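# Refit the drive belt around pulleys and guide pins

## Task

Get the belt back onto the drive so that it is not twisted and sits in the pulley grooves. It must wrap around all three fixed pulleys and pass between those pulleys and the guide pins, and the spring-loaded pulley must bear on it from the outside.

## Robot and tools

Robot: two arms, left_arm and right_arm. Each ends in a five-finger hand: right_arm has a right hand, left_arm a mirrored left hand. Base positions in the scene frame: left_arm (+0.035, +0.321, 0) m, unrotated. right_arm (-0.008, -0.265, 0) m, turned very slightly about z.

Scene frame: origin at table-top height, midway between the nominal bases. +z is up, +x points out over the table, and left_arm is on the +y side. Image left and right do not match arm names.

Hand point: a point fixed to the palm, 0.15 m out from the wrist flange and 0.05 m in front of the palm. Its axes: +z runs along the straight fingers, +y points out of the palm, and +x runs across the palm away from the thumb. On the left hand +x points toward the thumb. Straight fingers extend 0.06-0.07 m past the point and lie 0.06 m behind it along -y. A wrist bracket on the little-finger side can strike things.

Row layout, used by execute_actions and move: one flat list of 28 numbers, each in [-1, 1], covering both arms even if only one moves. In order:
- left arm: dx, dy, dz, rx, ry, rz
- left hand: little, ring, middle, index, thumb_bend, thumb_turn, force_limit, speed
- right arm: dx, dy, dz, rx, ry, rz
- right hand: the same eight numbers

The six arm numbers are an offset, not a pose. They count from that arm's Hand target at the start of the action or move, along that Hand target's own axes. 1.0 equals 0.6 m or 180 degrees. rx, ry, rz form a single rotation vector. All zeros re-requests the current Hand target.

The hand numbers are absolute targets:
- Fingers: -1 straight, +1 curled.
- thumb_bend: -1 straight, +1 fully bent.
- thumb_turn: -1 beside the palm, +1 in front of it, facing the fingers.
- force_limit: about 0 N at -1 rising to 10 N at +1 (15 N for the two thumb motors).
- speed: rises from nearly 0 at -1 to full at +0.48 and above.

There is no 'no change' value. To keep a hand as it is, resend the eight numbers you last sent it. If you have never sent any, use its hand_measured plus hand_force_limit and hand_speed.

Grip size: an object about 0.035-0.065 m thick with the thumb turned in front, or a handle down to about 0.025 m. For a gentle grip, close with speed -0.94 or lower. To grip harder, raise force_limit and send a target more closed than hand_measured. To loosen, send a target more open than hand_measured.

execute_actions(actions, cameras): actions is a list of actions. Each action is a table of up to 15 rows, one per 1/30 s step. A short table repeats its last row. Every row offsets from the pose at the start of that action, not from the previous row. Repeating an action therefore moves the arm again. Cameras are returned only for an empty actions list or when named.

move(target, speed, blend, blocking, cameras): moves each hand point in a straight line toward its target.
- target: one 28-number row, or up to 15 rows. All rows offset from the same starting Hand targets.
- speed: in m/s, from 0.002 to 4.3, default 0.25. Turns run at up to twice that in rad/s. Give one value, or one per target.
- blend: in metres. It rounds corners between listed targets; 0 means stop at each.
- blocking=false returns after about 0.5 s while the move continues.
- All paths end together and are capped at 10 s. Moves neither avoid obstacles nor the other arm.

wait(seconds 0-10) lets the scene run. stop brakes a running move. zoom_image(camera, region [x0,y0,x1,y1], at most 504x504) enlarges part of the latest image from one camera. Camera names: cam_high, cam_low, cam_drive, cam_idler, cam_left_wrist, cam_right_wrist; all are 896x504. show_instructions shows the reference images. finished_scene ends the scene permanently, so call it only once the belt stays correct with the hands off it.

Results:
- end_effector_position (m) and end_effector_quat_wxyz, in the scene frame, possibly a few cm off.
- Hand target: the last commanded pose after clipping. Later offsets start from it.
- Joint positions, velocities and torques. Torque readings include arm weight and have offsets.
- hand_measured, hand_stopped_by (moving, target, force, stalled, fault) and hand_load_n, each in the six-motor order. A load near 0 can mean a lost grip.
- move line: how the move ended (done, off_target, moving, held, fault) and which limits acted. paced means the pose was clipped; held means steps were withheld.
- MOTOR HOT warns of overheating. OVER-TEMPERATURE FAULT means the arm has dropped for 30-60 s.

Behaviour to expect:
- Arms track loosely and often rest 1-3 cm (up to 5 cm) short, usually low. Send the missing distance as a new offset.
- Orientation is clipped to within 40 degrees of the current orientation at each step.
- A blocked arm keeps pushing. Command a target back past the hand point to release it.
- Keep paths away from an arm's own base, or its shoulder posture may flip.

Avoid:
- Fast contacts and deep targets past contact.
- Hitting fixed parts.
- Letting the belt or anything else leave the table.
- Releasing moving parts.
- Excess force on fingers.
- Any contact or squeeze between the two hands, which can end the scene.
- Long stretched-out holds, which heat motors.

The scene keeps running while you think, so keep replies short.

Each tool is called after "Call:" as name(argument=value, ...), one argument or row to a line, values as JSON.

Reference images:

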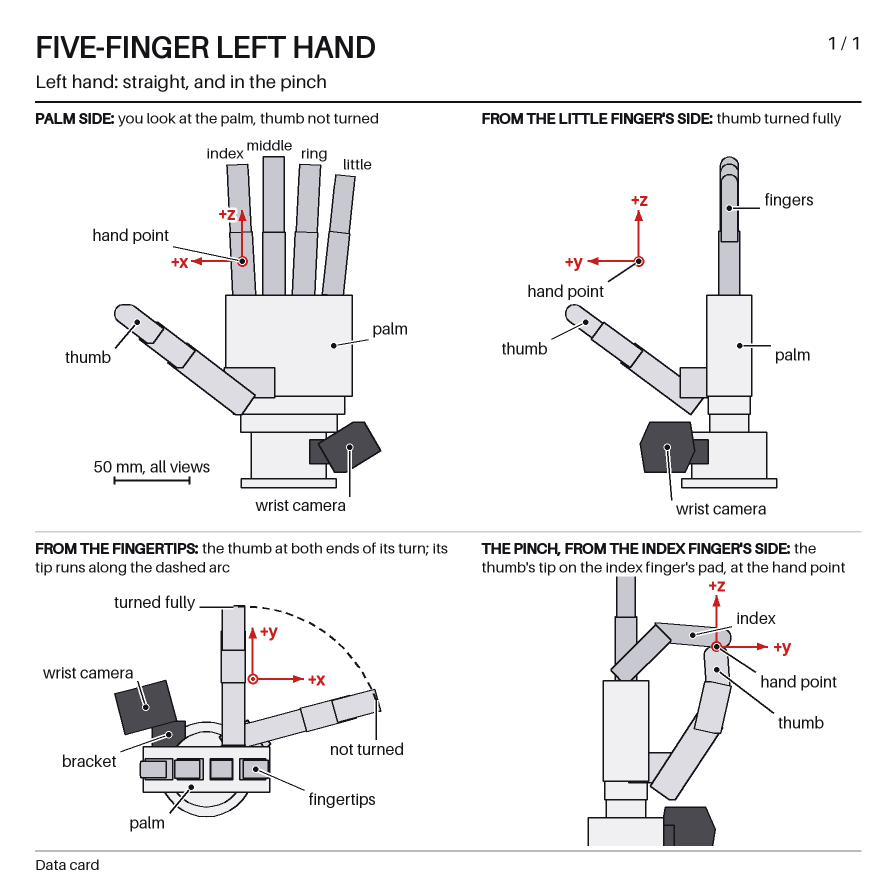

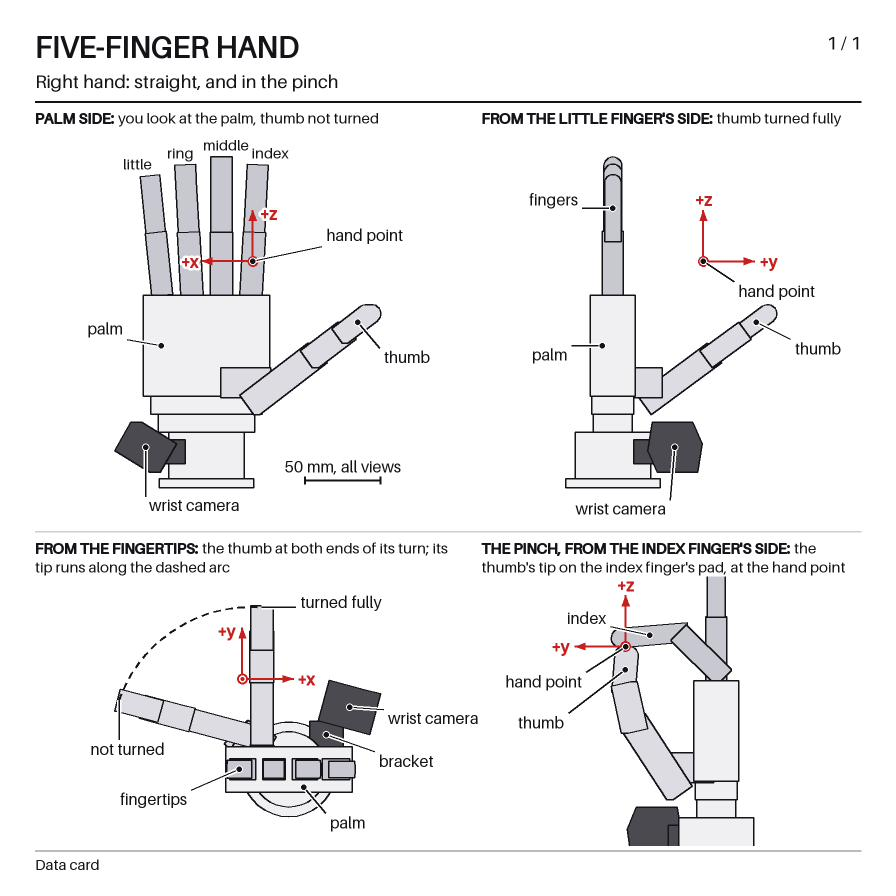

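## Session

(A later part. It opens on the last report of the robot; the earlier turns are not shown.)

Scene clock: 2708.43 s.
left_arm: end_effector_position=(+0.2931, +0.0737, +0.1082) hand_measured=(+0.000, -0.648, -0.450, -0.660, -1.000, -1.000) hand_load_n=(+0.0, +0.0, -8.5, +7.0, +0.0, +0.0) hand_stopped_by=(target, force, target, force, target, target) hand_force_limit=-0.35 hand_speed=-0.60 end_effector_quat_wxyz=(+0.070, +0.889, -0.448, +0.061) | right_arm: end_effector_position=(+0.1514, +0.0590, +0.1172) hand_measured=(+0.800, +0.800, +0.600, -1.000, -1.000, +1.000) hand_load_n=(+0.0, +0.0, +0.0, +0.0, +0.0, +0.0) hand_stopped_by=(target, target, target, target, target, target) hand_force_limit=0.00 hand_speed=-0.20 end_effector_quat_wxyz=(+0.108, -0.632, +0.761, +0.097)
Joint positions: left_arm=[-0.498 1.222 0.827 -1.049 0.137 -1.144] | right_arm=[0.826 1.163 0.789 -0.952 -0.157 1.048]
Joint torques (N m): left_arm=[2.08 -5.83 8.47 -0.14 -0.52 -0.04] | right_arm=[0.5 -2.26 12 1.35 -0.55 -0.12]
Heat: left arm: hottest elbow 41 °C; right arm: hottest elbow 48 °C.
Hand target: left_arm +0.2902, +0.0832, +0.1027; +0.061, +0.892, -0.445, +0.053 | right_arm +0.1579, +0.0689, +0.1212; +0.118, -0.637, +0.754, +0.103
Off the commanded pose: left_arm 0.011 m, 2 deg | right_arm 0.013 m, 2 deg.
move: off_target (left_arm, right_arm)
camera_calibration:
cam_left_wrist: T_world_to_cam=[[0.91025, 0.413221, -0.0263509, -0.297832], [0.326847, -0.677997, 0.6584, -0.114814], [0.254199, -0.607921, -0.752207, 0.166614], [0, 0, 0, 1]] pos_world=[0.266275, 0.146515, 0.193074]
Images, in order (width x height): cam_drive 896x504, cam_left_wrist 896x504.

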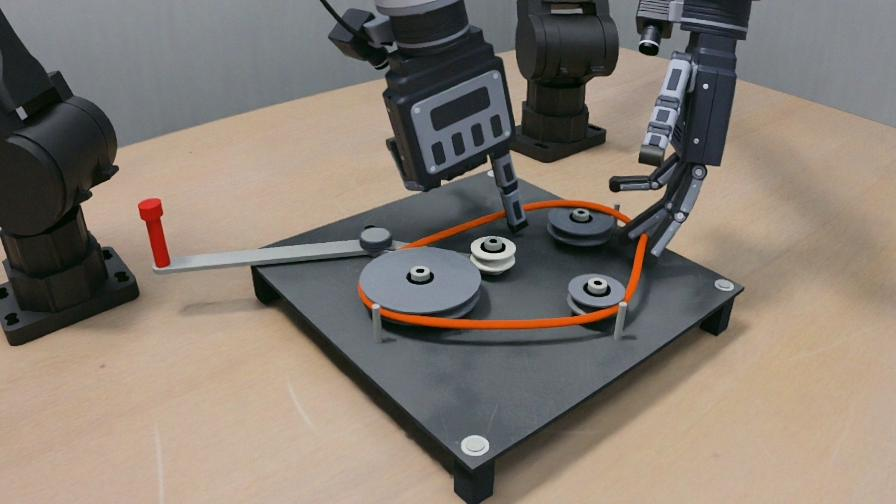

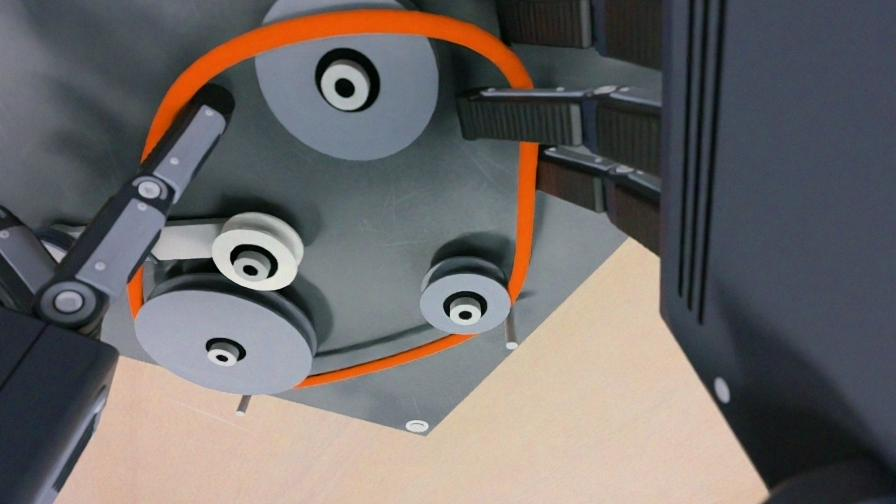

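Call:
move(
  target=[-0.0162,-0.0016,0.0026,0,0,0,0.0,-0.5,-0.45,-0.5,-1,-1,-0.35,-0.6,0,0,0,0,0,0,0.8,0.8,0.6,-1,-1,1,0,-0.2],
  speed=0.04,
  cameras=["cam_drive","cam_left_wrist"],
)

Call:
zoom_image(
  camera="cam_drive",
  region=[530, 180, 670, 270],
)

Scene clock: 2734.77 s.
left_arm: end_effector_position=(+0.2878, +0.0780, +0.1075) hand_measured=(+0.000, -0.648, -0.450, -0.660, -1.000, -1.000) hand_load_n=(+0.0, +0.0, -8.5, +7.0, +0.0, +0.0) hand_stopped_by=(target, force, target, force, target, target) hand_force_limit=-0.35 hand_speed=-0.60 end_effector_quat_wxyz=(+0.070, +0.890, -0.446, +0.062) | right_arm: end_effector_position=(+0.1522, +0.0585, +0.1170) hand_measured=(+0.800, +0.800, +0.600, -1.000, -1.000, +1.000) hand_load_n=(+0.0, +0.0, +0.0, +0.0, +0.0, +0.0) hand_stopped_by=(target, target, target, target, target, target) hand_force_limit=0.00 hand_speed=-0.20 end_effector_quat_wxyz=(+0.107, -0.631, +0.762, +0.096)
Joint positions: left_arm=[-0.495 1.201 0.809 -1.049 0.136 -1.144] | right_arm=[0.824 1.164 0.789 -0.952 -0.157 1.047]
Joint torques (N m): left_arm=[2.9 -5.42 8.05 -0.01 -0.43 0.09] | right_arm=[1.14 -3.19 11.9 1.26 -0.5 -0.11]
Heat: left arm: hottest elbow 41 °C; right arm: hottest elbow 47 °C.
Hand target: left_arm +0.2852, +0.0913, +0.0996; +0.061, +0.892, -0.445, +0.053 | right_arm +0.1579, +0.0689, +0.1212; +0.118, -0.637, +0.754, +0.103
Off the commanded pose: left_arm 0.016 m, 2 deg | right_arm 0.013 m, 2 deg.
move: off_target (left_arm, right_arm)
camera_calibration:
cam_left_wrist: T_world_to_cam=[[0.908876, 0.416323, -0.0248938, -0.294784], [0.32794, -0.676497, 0.659399, -0.11028], [0.257682, -0.607475, -0.751381, 0.168875], [0, 0, 0, 1]] pos_world=[0.260571, 0.150709, 0.19227]
Images, in order (width x height): cam_drive 896x504, cam_left_wrist 896x504.

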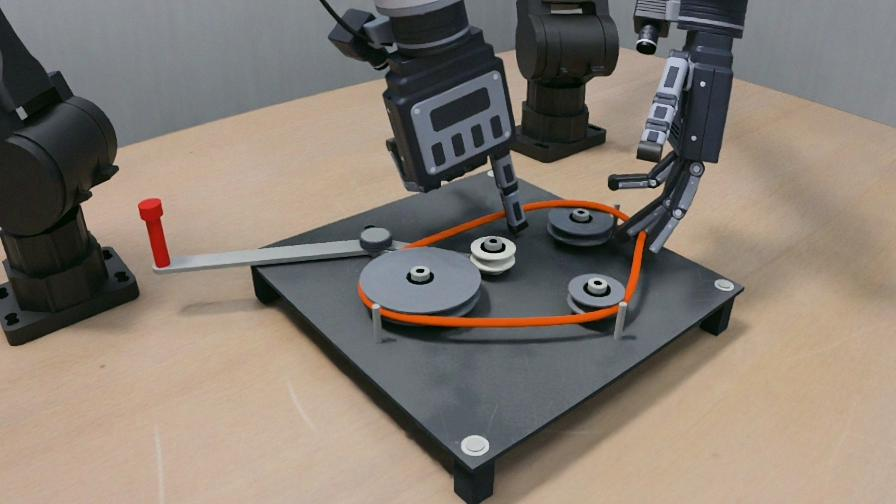

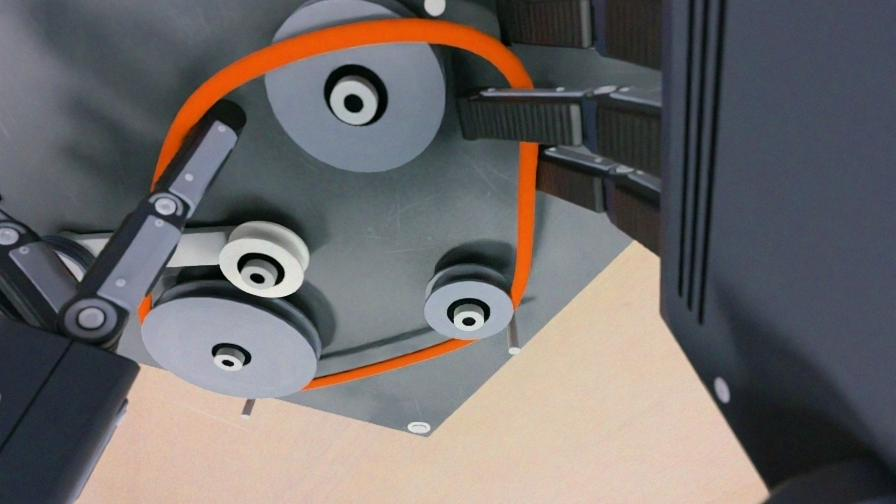

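Scaled by 3.600 from the camera's 896x504 image, which has a finer 1280x720 frame.

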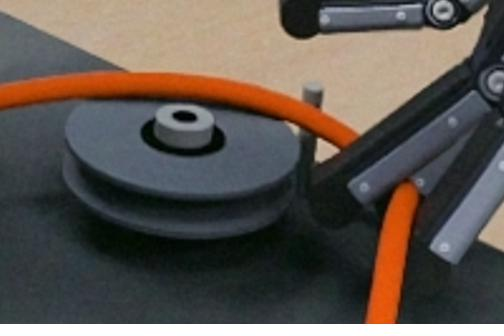

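Call:
move(
  target=[-0.0055,-0.004,0.0007,0,0,0,0.0,-0.5,-0.45,-0.5,-1,-1,-0.35,-0.6,0,0,0,0,0,0,0.8,0.8,0.6,-1,-1,1,0,-0.2],
  speed=0.04,
  cameras=["cam_drive","cam_left_wrist"],
)

Call:
zoom_image(
  camera="cam_drive",
  region=[530, 180, 670, 270],
)

Scene clock: 2759.93 s.
left_arm: end_effector_position=(+0.2876, +0.0797, +0.1075) hand_measured=(+0.000, -0.648, -0.450, -0.660, -1.000, -1.000) hand_load_n=(+0.0, +0.0, -9.5, +7.0, +0.0, +0.0) hand_stopped_by=(target, force, target, force, target, target) hand_force_limit=-0.35 hand_speed=-0.60 end_effector_quat_wxyz=(+0.073, +0.891, -0.443, +0.062) | right_arm: end_effector_position=(+0.1527, +0.0583, +0.1170) hand_measured=(+0.800, +0.800, +0.600, -1.000, -1.000, +1.000) hand_load_n=(+0.0, +0.0, +0.0, +0.0, +0.0, +0.0) hand_stopped_by=(target, target, target, target, target, target) hand_force_limit=0.00 hand_speed=-0.20 end_effector_quat_wxyz=(+0.108, -0.631, +0.763, +0.096)
Joint positions: left_arm=[-0.487 1.198 0.804 -1.049 0.142 -1.144] | right_arm=[0.822 1.164 0.789 -0.952 -0.157 1.047]
Joint torques (N m): left_arm=[3.25 -5.42 7.88 0.02 -0.64 0.19] | right_arm=[1.49 -2.78 11.96 1.46 -0.53 -0.09]
Heat: left arm: hottest elbow 41 °C; right arm: hottest elbow 47 °C.
Hand target: left_arm +0.2851, +0.0951, +0.0985; +0.061, +0.892, -0.445, +0.053 | right_arm +0.1580, +0.0689, +0.1212; +0.118, -0.637, +0.754, +0.103
Off the commanded pose: left_arm 0.018 m, 2 deg | right_arm 0.013 m, 2 deg.
move: off_target (left_arm, right_arm)
camera_calibration:
cam_left_wrist: T_world_to_cam=[[0.905905, 0.422406, -0.0301467, -0.294408], [0.334849, -0.670907, 0.661635, -0.111686], [0.259253, -0.609473, -0.74922, 0.169449], [0, 0, 0, 1]] pos_world=[0.260173, 0.152703, 0.191975]
Images, in order (width x height): cam_drive 896x504, cam_left_wrist 896x504.

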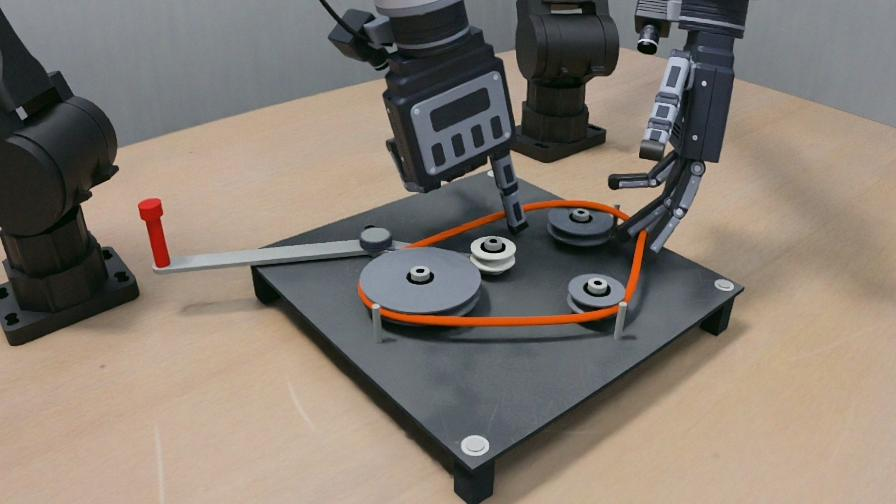

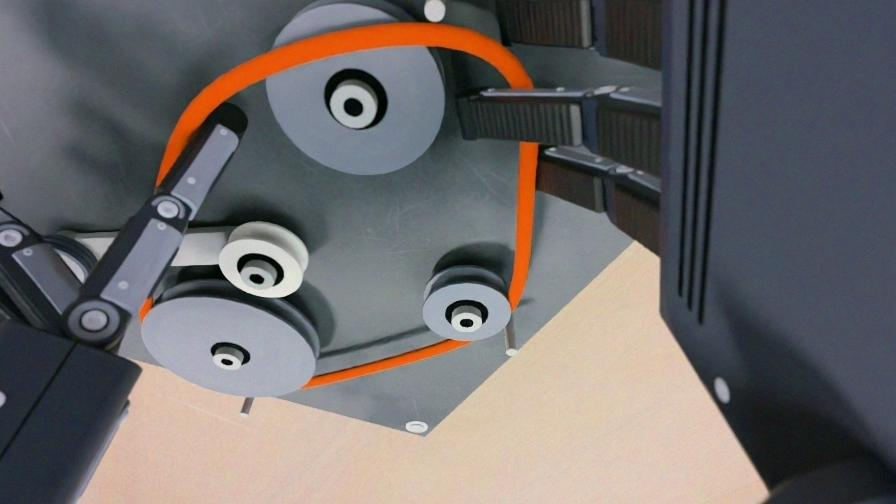

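Scaled by 3.600 from the camera's 896x504 image, which has a finer 1280x720 frame.

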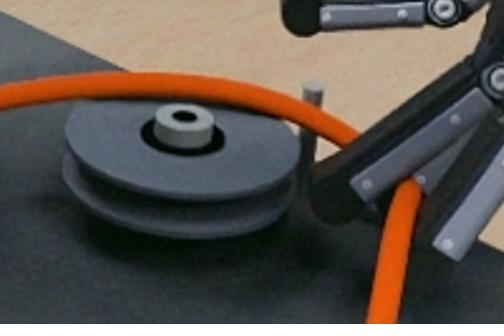

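Call:
move(
  target=[-0.008,0.0107,-0.0005,0,0,0,0.0,-0.5,-0.45,-0.5,-1,-1,-0.35,-0.6,0,0,0,0,0,0,0.8,0.8,0.6,-1,-1,1,0,-0.2],
  speed=0.04,
  cameras=["cam_drive","cam_left_wrist"],
)

Call:
zoom_image(
  camera="cam_drive",
  region=[530, 180, 670, 270],
)

Scene clock: 2785.83 s.
left_arm: end_effector_position=(+0.2839, +0.0817, +0.1089) hand_measured=(+0.000, -0.648, -0.450, -0.660, -1.000, -1.000) hand_load_n=(+0.0, +0.0, -9.0, +7.5, +0.0, +0.0) hand_stopped_by=(target, force, target, force, target, target) hand_force_limit=-0.35 hand_speed=-0.60 end_effector_quat_wxyz=(+0.073, +0.891, -0.443, +0.067) | right_arm: end_effector_position=(+0.1532, +0.0580, +0.1169) hand_measured=(+0.800, +0.800, +0.600, -1.000, -1.000, +1.000) hand_load_n=(+0.0, +0.5, +0.0, +0.5, +0.0, +0.0) hand_stopped_by=(target, target, target, target, target, target) hand_force_limit=0.00 hand_speed=-0.20 end_effector_quat_wxyz=(+0.107, -0.630, +0.763, +0.096)
Joint positions: left_arm=[-0.487 1.177 0.791 -1.047 0.142 -1.144] | right_arm=[0.821 1.164 0.789 -0.952 -0.157 1.047]
Joint torques (N m): left_arm=[2.37 -5.13 7.65 -0.18 -0.7 0.09] | right_arm=[0.85 -2.37 11.82 1.42 -0.51 -0.13]
Heat: left arm: hottest elbow 41 °C; right arm: hottest elbow 46 °C.
Hand target: left_arm +0.2771, +0.0951, +0.0985; +0.061, +0.892, -0.445, +0.053 | right_arm +0.1580, +0.0689, +0.1211; +0.118, -0.637, +0.754, +0.103
Off the commanded pose: left_arm 0.018 m, 2 deg | right_arm 0.013 m, 2 deg.
move: off_target (left_arm, right_arm)
camera_calibration:
cam_left_wrist: T_world_to_cam=[[0.906114, 0.422329, -0.0244231, -0.292503], [0.329297, -0.667916, 0.667422, -0.109405], [0.265559, -0.612802, -0.744279, 0.17061], [0, 0, 0, 1]] pos_world=[0.255761, 0.15501, 0.192857]
Images, in order (width x height): cam_drive 896x504, cam_left_wrist 896x504.

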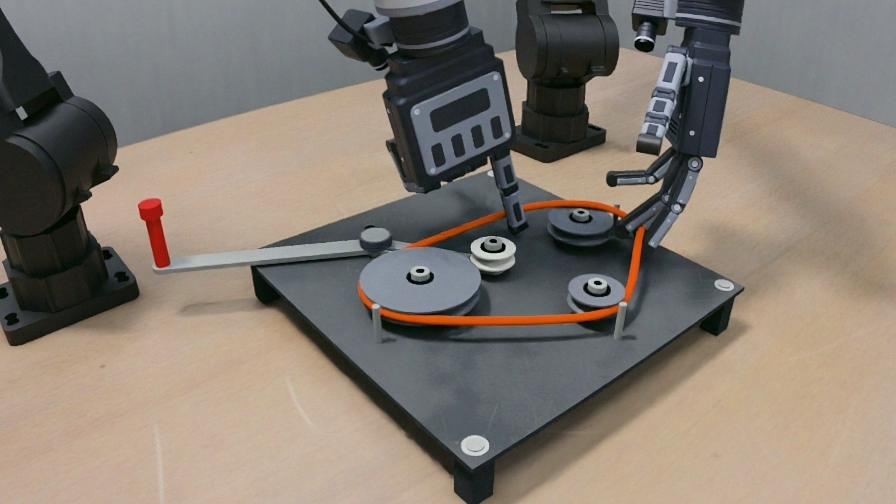

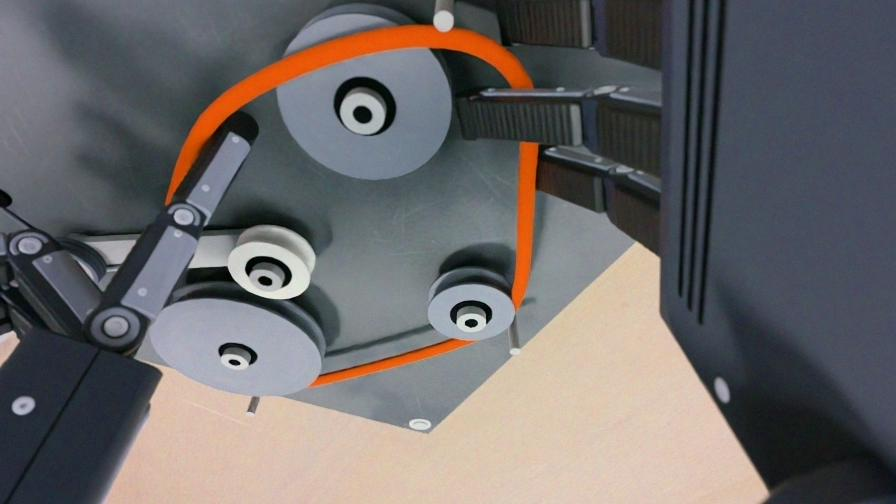

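Scaled by 3.600 from the camera's 896x504 image, which has a finer 1280x720 frame.

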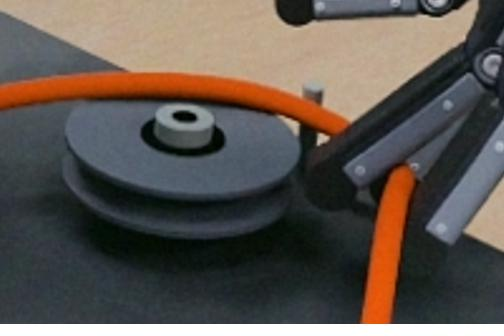

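Call:
move(
  target=[-0.004,0.0053,0,0,0,0,0.0,-0.5,-0.45,-0.5,-1,-1,-0.35,-0.6,0.0,0,0,0,0,0,0.8,0.8,0.6,-1,-1,1,0,-0.2],
  speed=0.04,
  cameras=["cam_left_wrist"],
)

Scene clock: 2804.50 s.
left_arm: end_effector_position=(+0.2831, +0.0821, +0.1098) hand_measured=(+0.000, -0.648, -0.450, -0.660, -1.000, -1.000) hand_load_n=(+0.0, +0.0, -8.5, +7.5, +0.0, +0.0) hand_stopped_by=(target, force, target, force, target, target) hand_force_limit=-0.35 hand_speed=-0.60 end_effector_quat_wxyz=(+0.073, +0.891, -0.443, +0.071) | right_arm: end_effector_position=(+0.1533, +0.0579, +0.1169) hand_measured=(+0.800, +0.800, +0.600, -1.000, -1.000, +1.000) hand_load_n=(+0.0, +0.0, +0.0, +0.5, +0.0, +0.0) hand_stopped_by=(target, target, target, target, target, target) hand_force_limit=0.00 hand_speed=-0.20 end_effector_quat_wxyz=(+0.107, -0.630, +0.763, +0.096)
Joint positions: left_arm=[-0.487 1.168 0.786 -1.043 0.142 -1.144] | right_arm=[0.82 1.164 0.789 -0.952 -0.157 1.047]
Joint torques (N m): left_arm=[1.85 -5.07 7.5 -0.4 -0.73 0.04] | right_arm=[0.56 -2.67 11.96 1.43 -0.49 -0.13]
Heat: left arm: hottest elbow 41 °C; right arm: hottest elbow 46 °C.
Hand target: left_arm +0.2731, +0.0951, +0.0983; +0.061, +0.892, -0.445, +0.053 | right_arm +0.1580, +0.0689, +0.1212; +0.118, -0.637, +0.754, +0.103
Off the commanded pose: left_arm 0.020 m, 2 deg | right_arm 0.013 m, 2 deg.
move: off_target (left_arm, right_arm)
camera_calibration:
cam_left_wrist: T_world_to_cam=[[0.906283, 0.422221, -0.0195233, -0.292529], [0.324494, -0.665432, 0.672238, -0.108755], [0.270841, -0.615573, -0.740078, 0.17004], [0, 0, 0, 1]] pos_world=[0.254351, 0.155815, 0.193241]
Images, in order (width x height): cam_left_wrist 896x504.

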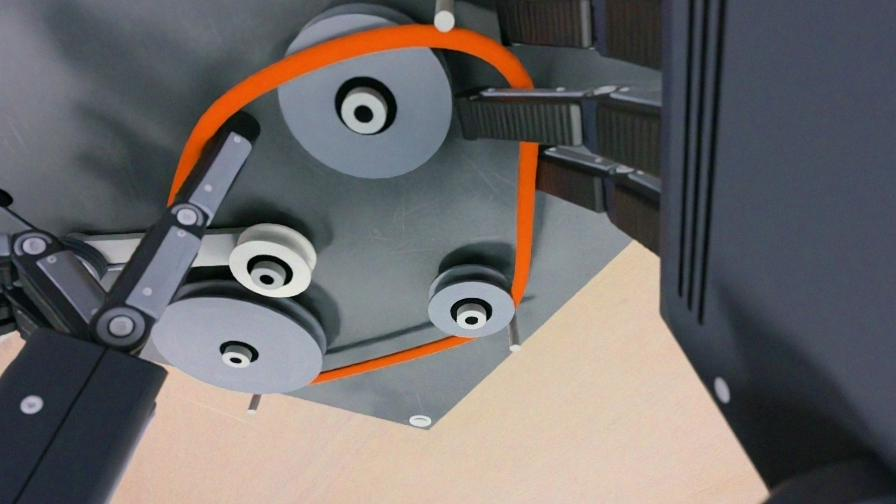

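Call:
move(
  target=[0.004,-0.0053,0,0,0,0,0.0,-0.5,-0.45,-0.5,-1,-1,-0.35,-0.6,-0.0312,0.0056,0.0102,0,0,0,0.8,0.8,0.6,-1,-1,1,0,-0.2],
  speed=0.04,
  cameras=["cam_drive","cam_left_wrist"],
)

Call:
zoom_image(
  camera="cam_drive",
  region=[480, 170, 670, 270],
)

Scene clock: 2813.30 s.
left_arm: end_effector_position=(+0.2830, +0.0820, +0.1099) hand_measured=(+0.000, -0.648, -0.450, -0.660, -1.000, -1.000) hand_load_n=(+0.0, +0.0, -9.0, +7.5, +0.0, +0.0) hand_stopped_by=(target, force, target, force, target, target) hand_force_limit=-0.35 hand_speed=-0.60 end_effector_quat_wxyz=(+0.074, +0.891, -0.443, +0.071) | right_arm: end_effector_position=(+0.1532, +0.0636, +0.1118) hand_measured=(+0.800, +0.800, +0.600, -1.000, -1.000, +1.000) hand_load_n=(+0.0, +0.0, +0.0, +0.5, +0.0, +0.0) hand_stopped_by=(target, target, target, target, target, target) hand_force_limit=0.00 hand_speed=-0.20 end_effector_quat_wxyz=(+0.104, -0.630, +0.764, +0.091)
Joint positions: left_arm=[-0.487 1.168 0.786 -1.043 0.143 -1.144] | right_arm=[0.837 1.186 0.796 -0.943 -0.145 1.064]
Joint torques (N m): left_arm=[2.37 -4.42 8.17 -0.38 -0.73 0.09] | right_arm=[2.55 -1.73 14.19 1.44 -0.66 0.07]
Heat: left arm: hottest elbow 41 °C; right arm: hottest elbow 46 °C.
Hand target: left_arm +0.2771, +0.0951, +0.0985; +0.061, +0.892, -0.445, +0.053 | right_arm +0.1578, +0.0888, +0.1211; +0.118, -0.638, +0.754, +0.103
Off the commanded pose: left_arm 0.018 m, 3 deg | right_arm 0.027 m, 3 deg.
move: off_target (left_arm, right_arm)
camera_calibration:
cam_left_wrist: T_world_to_cam=[[0.906328, 0.422094, -0.0201839, -0.29235], [0.324699, -0.66504, 0.672527, -0.109057], [0.270446, -0.616083, -0.739797, 0.170179], [0, 0, 0, 1]] pos_world=[0.254351, 0.155716, 0.193342]
Images, in order (width x height): cam_drive 896x504, cam_left_wrist 896x504.

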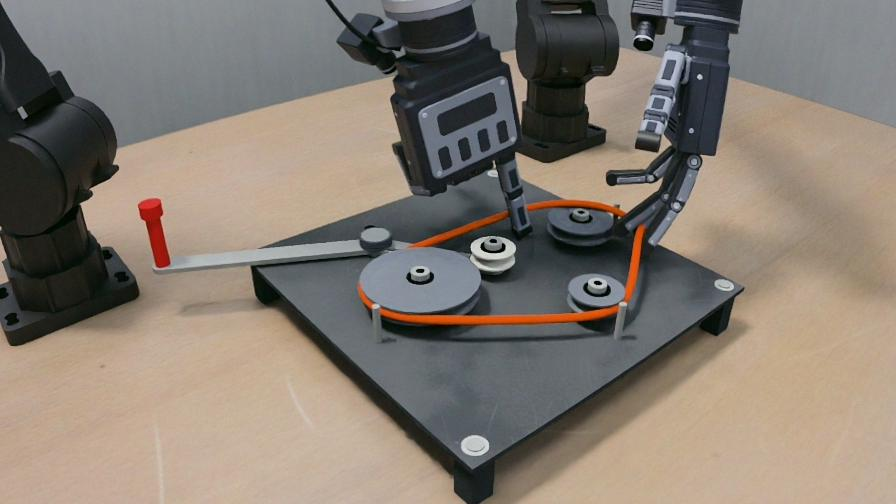

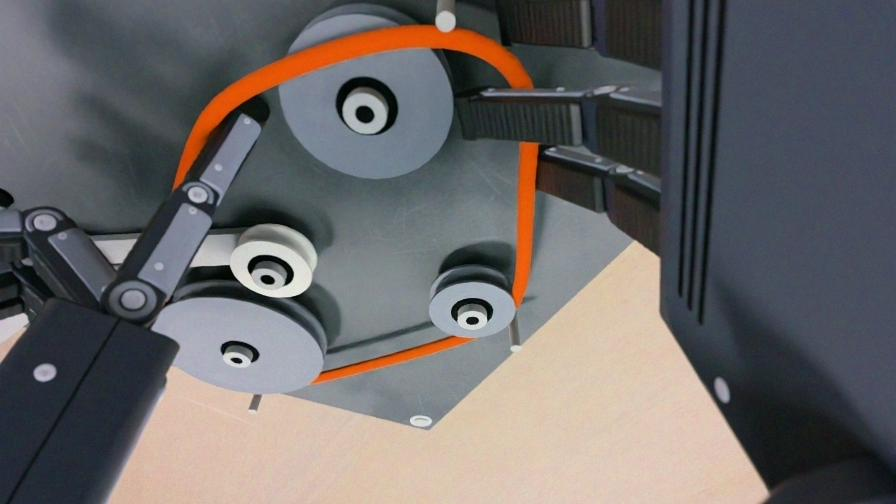

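Scaled by 2.653 from the camera's 896x504 image, which has a finer 1280x720 frame.

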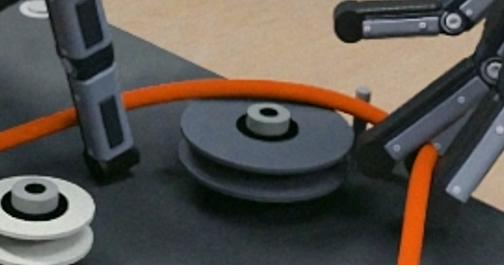

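Call:
move(
  target=[0,0,0,0,0,0,0.0,-0.5,-0.45,-0.5,-1,-1,-0.35,-0.6,-0.0228,0.0033,-0.0065,0,0,0,0.8,0.8,0.6,-1,-1,1,0,-0.2],
  speed=0.04,
  cameras=["cam_left_wrist"],
)

Call:
zoom_image(
  camera="cam_left_wrist",
  region=[150, 0, 550, 260],
)

Scene clock: 2818.83 s.
left_arm: end_effector_position=(+0.2828, +0.0816, +0.1101) hand_measured=(+0.000, -0.648, -0.450, -0.660, -1.000, -1.000) hand_load_n=(+0.0, +0.0, -9.5, +8.0, +0.0, +0.0) hand_stopped_by=(target, force, target, force, target, target) hand_force_limit=-0.35 hand_speed=-0.60 end_effector_quat_wxyz=(+0.075, +0.890, -0.443, +0.071) | right_arm: end_effector_position=(+0.1547, +0.0725, +0.1123) hand_measured=(+0.800, +0.800, +0.600, -1.000, -1.000, +1.000) hand_load_n=(+0.0, +0.0, +0.0, +0.5, +0.0, +0.0) hand_stopped_by=(target, target, target, target, target, target) hand_force_limit=0.00 hand_speed=-0.20 end_effector_quat_wxyz=(+0.102, -0.628, +0.766, +0.088)
Joint positions: left_arm=[-0.487 1.168 0.786 -1.043 0.145 -1.144] | right_arm=[0.856 1.208 0.816 -0.943 -0.134 1.086]
Joint torques (N m): left_arm=[2.32 -4.42 8.16 -0.38 -0.82 0.1] | right_arm=[3.49 -2.43 15.31 0.87 -0.83 0.08]
Heat: left arm: hottest elbow 41 °C; right arm: hottest elbow 47 °C.
Hand target: left_arm +0.2771, +0.0951, +0.0985; +0.061, +0.892, -0.445, +0.053 | right_arm +0.1580, +0.1008, +0.1292; +0.118, -0.637, +0.754, +0.103
Off the commanded pose: left_arm 0.019 m, 3 deg | right_arm 0.033 m, 3 deg.
move: off_target (left_arm, right_arm)
camera_calibration:
cam_left_wrist: T_world_to_cam=[[0.90644, 0.421759, -0.0220294, -0.291796], [0.325212, -0.663762, 0.673541, -0.10975], [0.26945, -0.617689, -0.738822, 0.170474], [0, 0, 0, 1]] pos_world=[0.254253, 0.15552, 0.193443]
Images, in order (width x height): cam_left_wrist 896x504.

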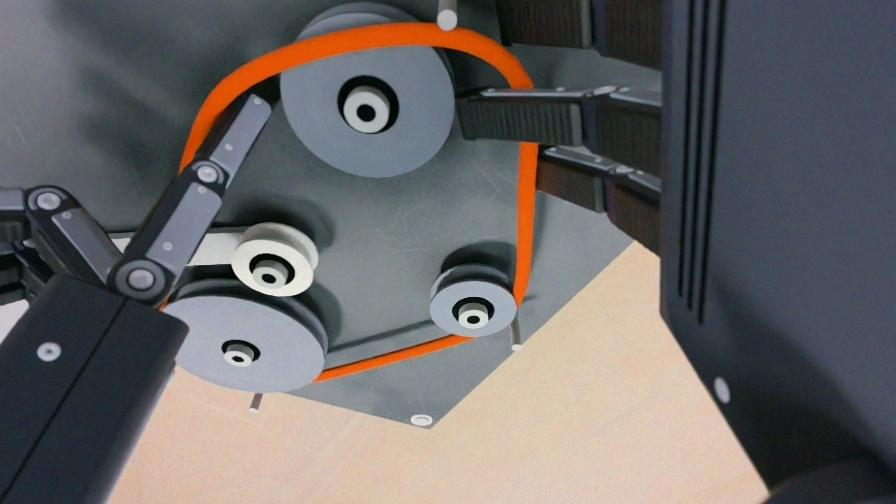

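Scaled by 1.260 from the camera's 896x504 image, which has a finer 1280x720 frame.

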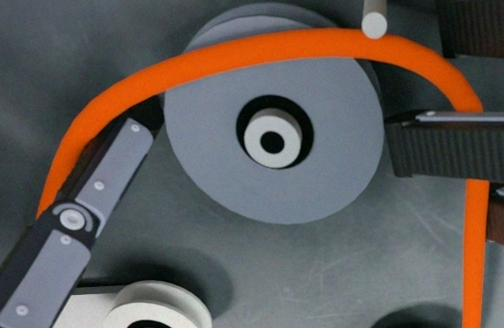

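Call:
move(
  target=[0,0,0,0,0,0,0.0,-0.5,-0.45,-0.5,-1,-1,-0.35,-0.6,-0.022,0.0083,-0.0067,0,0,0,0.8,0.8,0.6,-1,-1,1,0,-0.2],
  speed=0.04,
  cameras=["cam_left_wrist","cam_drive"],
)

Call:
zoom_image(
  camera="cam_left_wrist",
  region=[150, 0, 550, 260],
)

Call:
zoom_image(
  camera="cam_drive",
  region=[480, 170, 670, 270],
)

Scene clock: 2828.20 s.
left_arm: end_effector_position=(+0.2833, +0.0809, +0.1104) hand_measured=(+0.000, -0.648, -0.450, -0.660, -1.000, -1.000) hand_load_n=(+0.0, +0.0, -9.5, +8.5, +0.0, +0.0) hand_stopped_by=(target, force, target, force, target, target) hand_force_limit=-0.35 hand_speed=-0.60 end_effector_quat_wxyz=(+0.076, +0.890, -0.443, +0.072) | right_arm: end_effector_position=(+0.1543, +0.0784, +0.1126) hand_measured=(+0.800, +0.800, +0.600, -1.000, -1.000, +1.000) hand_load_n=(+0.0, +0.0, +0.0, +0.5, +0.0, +0.0) hand_stopped_by=(target, target, target, target, target, target) hand_force_limit=0.00 hand_speed=-0.20 end_effector_quat_wxyz=(+0.097, -0.624, +0.771, +0.081)
Joint positions: left_arm=[-0.487 1.168 0.786 -1.04 0.148 -1.144] | right_arm=[0.876 1.224 0.835 -0.956 -0.116 1.116]
Joint torques (N m): left_arm=[2.37 -4.42 8.18 -0.5 -0.93 0.09] | right_arm=[4.01 -3.55 16.46 0.57 -1.23 0.03]
Heat: left arm: hottest elbow 41 °C; right arm: hottest elbow 47 °C.
Hand target: left_arm +0.2771, +0.0951, +0.0985; +0.061, +0.892, -0.445, +0.053 | right_arm +0.1550, +0.1129, +0.1371; +0.118, -0.637, +0.754, +0.103
Off the commanded pose: left_arm 0.020 m, 3 deg | right_arm 0.042 m, 4 deg.
move: off_target (left_arm, right_arm)
camera_calibration:
cam_left_wrist: T_world_to_cam=[[0.906637, 0.42134, -0.0219376, -0.291902], [0.323837, -0.661617, 0.676308, -0.110623], [0.270442, -0.62027, -0.736292, 0.169806], [0, 0, 0, 1]] pos_world=[0.254551, 0.155125, 0.193438]
Images, in order (width x height): cam_drive 896x504, cam_left_wrist 896x504.

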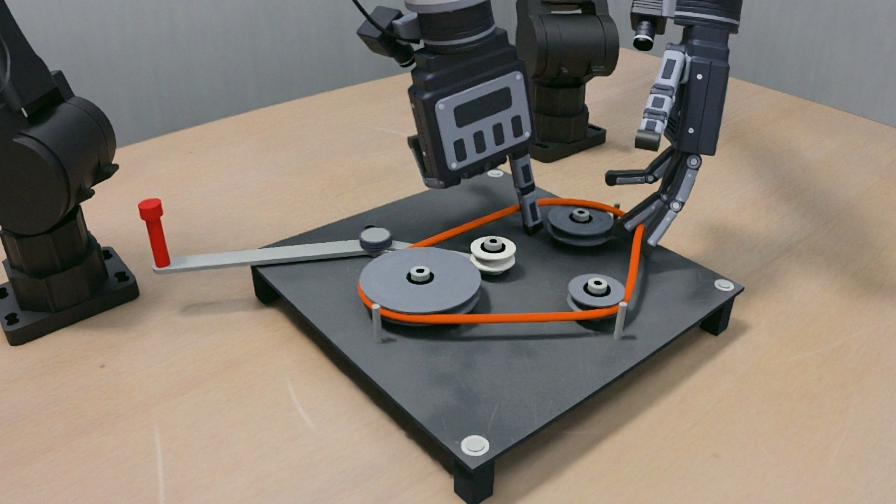

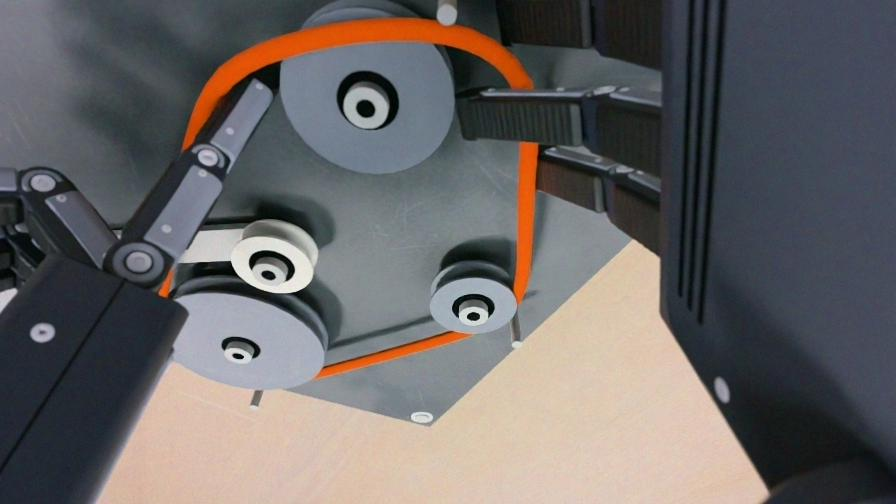

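Scaled by 1.260 from the camera's 896x504 image, which has a finer 1280x720 frame.

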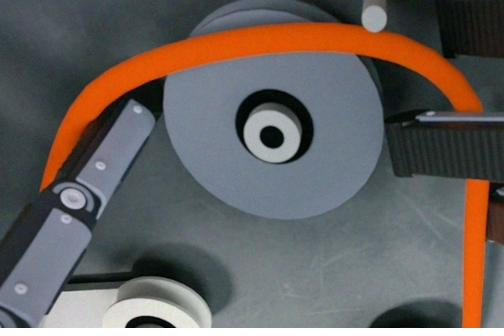

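Scaled by 2.653 from the camera's 896x504 image, which has a finer 1280x720 frame.

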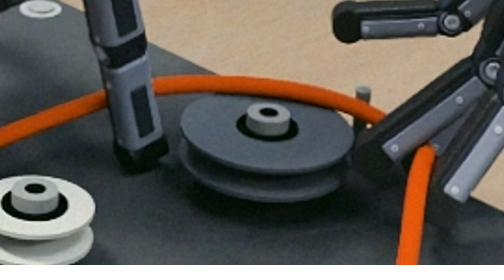

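Call:
move(
  target=[0,0,0,0,0,0,0.0,-0.5,-0.45,-0.5,-1,-1,-0.35,-0.6,0.062,-0.032,0.0006,0,0,0,0.8,0.8,0.6,-1,-1,1,0,-0.2],
  speed=0.06,
)

Scene clock: 2878.57 s.
left_arm: end_effector_position=(+0.2841, +0.0822, +0.1097) hand_measured=(+0.000, -0.648, -0.450, -0.660, -1.000, -1.000) hand_load_n=(+0.5, +0.0, -8.5, +7.0, +0.0, +0.0) hand_stopped_by=(target, force, target, force, target, target) hand_force_limit=-0.35 hand_speed=-0.60 end_effector_quat_wxyz=(+0.072, +0.891, -0.443, +0.072) | right_arm: end_effector_position=(+0.1641, +0.0693, +0.1156) hand_measured=(+0.800, +0.800, +0.600, -1.000, -1.000, +1.000) hand_load_n=(+0.0, +0.0, +0.0, +0.0, +0.0, +0.0) hand_stopped_by=(target, target, target, target, target, target) hand_force_limit=0.00 hand_speed=-0.20 end_effector_quat_wxyz=(+0.099, -0.633, +0.762, +0.096)
Joint positions: left_arm=[-0.487 1.168 0.786 -1.04 0.139 -1.144] | right_arm=[0.817 1.224 0.835 -0.956 -0.162 1.037]
Joint torques (N m): left_arm=[2.32 -4.42 8.16 -0.5 -0.55 0.09] | right_arm=[0.97 -5.66 10.8 1.42 -0.46 -0.1]
Heat: left arm: hottest elbow 41 °C; right arm: hottest elbow 54 °C.
Hand target: left_arm +0.2771, +0.0951, +0.0985; +0.061, +0.892, -0.445, +0.053 | right_arm +0.1681, +0.0748, +0.1251; +0.118, -0.637, +0.754, +0.103
Off the commanded pose: left_arm 0.018 m, 3 deg | right_arm 0.012 m, 3 deg.
move: off_target (left_arm, right_arm)

Call:
move(
  target=[
    [0,0,0,0,0,0,0.0,-0.5,-0.45,-0.5,-1,-1,-0.35,-0.6,-0.0334,-0.0007,-0.129,0,0,0,0.8,0.8,0.6,-1,-1,1,0,-0.2],
    [0,0,0,0,0,0,0.0,-0.5,-0.45,-0.5,-1,-1,-0.35,-0.6,-0.0334,-0.0007,-0.129,0.104,-0.0185,-0.034,0.8,0.8,0.6,-1,-1,1,0,-0.2],
  ],
  speed=0.1,
  blend=0.02,
  cameras=["cam_left_wrist","cam_drive","cam_high"],
)

Scene clock: 2888.50 s.
left_arm: end_effector_position=(+0.2835, +0.0834, +0.1082) hand_measured=(+0.000, -0.648, -0.450, -0.660, -1.000, -1.000) hand_load_n=(+0.0, +0.0, -8.5, +6.5, +0.0, +0.0) hand_stopped_by=(target, force, target, force, target, target) hand_force_limit=-0.35 hand_speed=-0.60 end_effector_quat_wxyz=(+0.070, +0.891, -0.443, +0.071) | right_arm: end_effector_position=(+0.1686, +0.0672, +0.2005) hand_measured=(+0.800, +0.800, +0.600, -1.000, -1.000, +1.000) hand_load_n=(+0.0, +0.0, +0.0, +0.0, +0.0, +0.0) hand_stopped_by=(target, target, target, target, target, target) hand_force_limit=0.00 hand_speed=-0.20 end_effector_quat_wxyz=(+0.232, -0.651, +0.722, -0.012)
Joint positions: left_arm=[-0.487 1.168 0.783 -1.04 0.136 -1.144] | right_arm=[0.956 1.007 0.91 -1.021 0.131 1.047]
Joint torques (N m): left_arm=[2.32 -4.42 8.39 -0.49 -0.37 0.09] | right_arm=[1.61 -3.84 10.32 1.7 0.34 0.12]
Heat: left arm: hottest elbow 41 °C; right arm: hottest elbow 52 °C.
Hand target: left_arm +0.2771, +0.0951, +0.0986; +0.061, +0.892, -0.445, +0.053 | right_arm +0.1681, +0.0699, +0.2049; +0.247, -0.646, +0.723, -0.009
Off the commanded pose: left_arm 0.016 m, 2 deg | right_arm 0.005 m, 2 deg.
move: off_target (left_arm)
camera_calibration:
cam_left_wrist: T_world_to_cam=[[0.905746, 0.423584, -0.0141404, -0.294082], [0.323316, -0.669003, 0.669254, -0.10602], [0.274026, -0.610747, -0.742899, 0.168585], [0, 0, 0, 1]] pos_world=[0.254446, 0.156604, 0.192037]
Images, in order (width x height): cam_high 896x504, cam_drive 896x504, cam_left_wrist 896x504.

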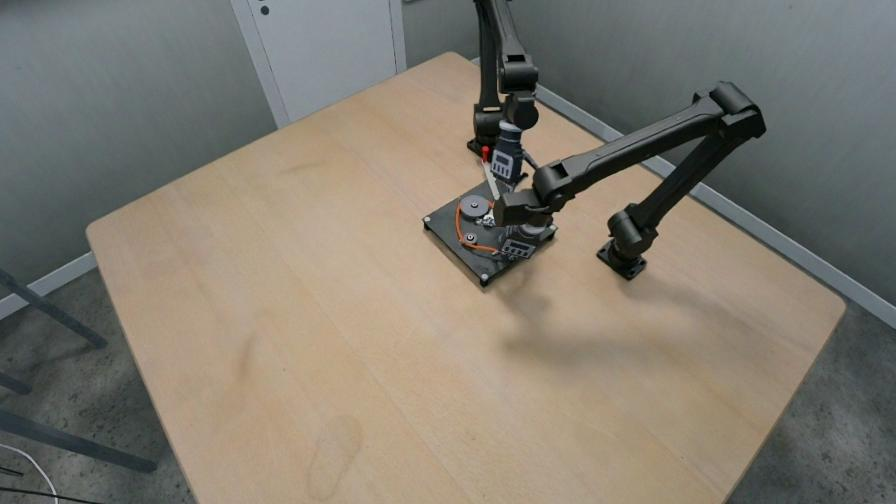

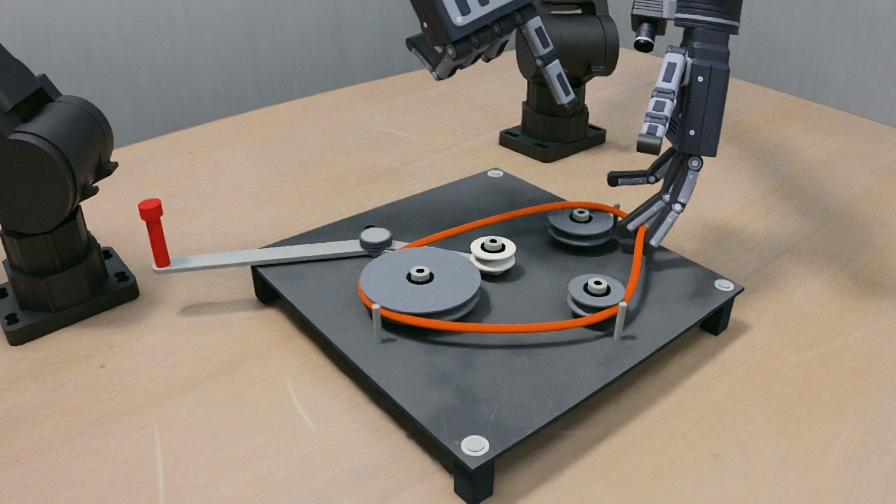

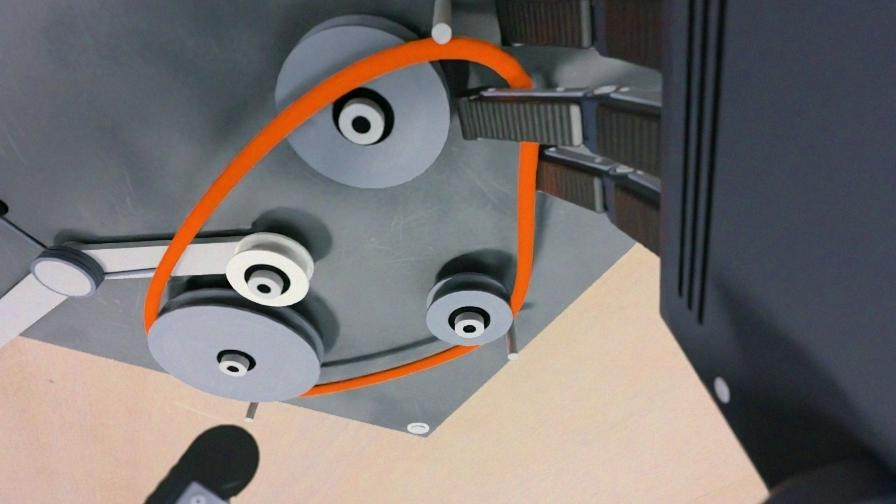

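Call:
zoom_image(
  camera="cam_left_wrist",
  region=[250, 0, 560, 200],
)

Call:
zoom_image(
  camera="cam_drive",
  region=[530, 180, 670, 270],
)

Scaled by 1.626 from the camera's 896x504 image, which has a finer 1280x720 frame.

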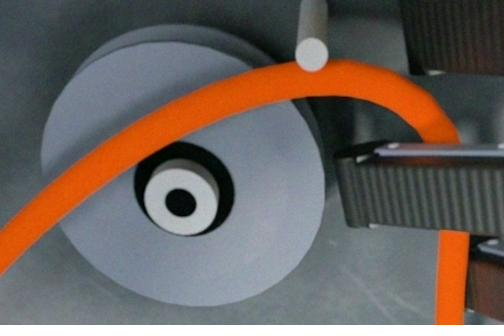

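Scaled by 3.600 from the camera's 896x504 image, which has a finer 1280x720 frame.

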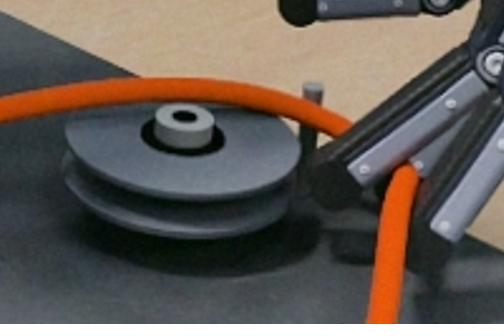

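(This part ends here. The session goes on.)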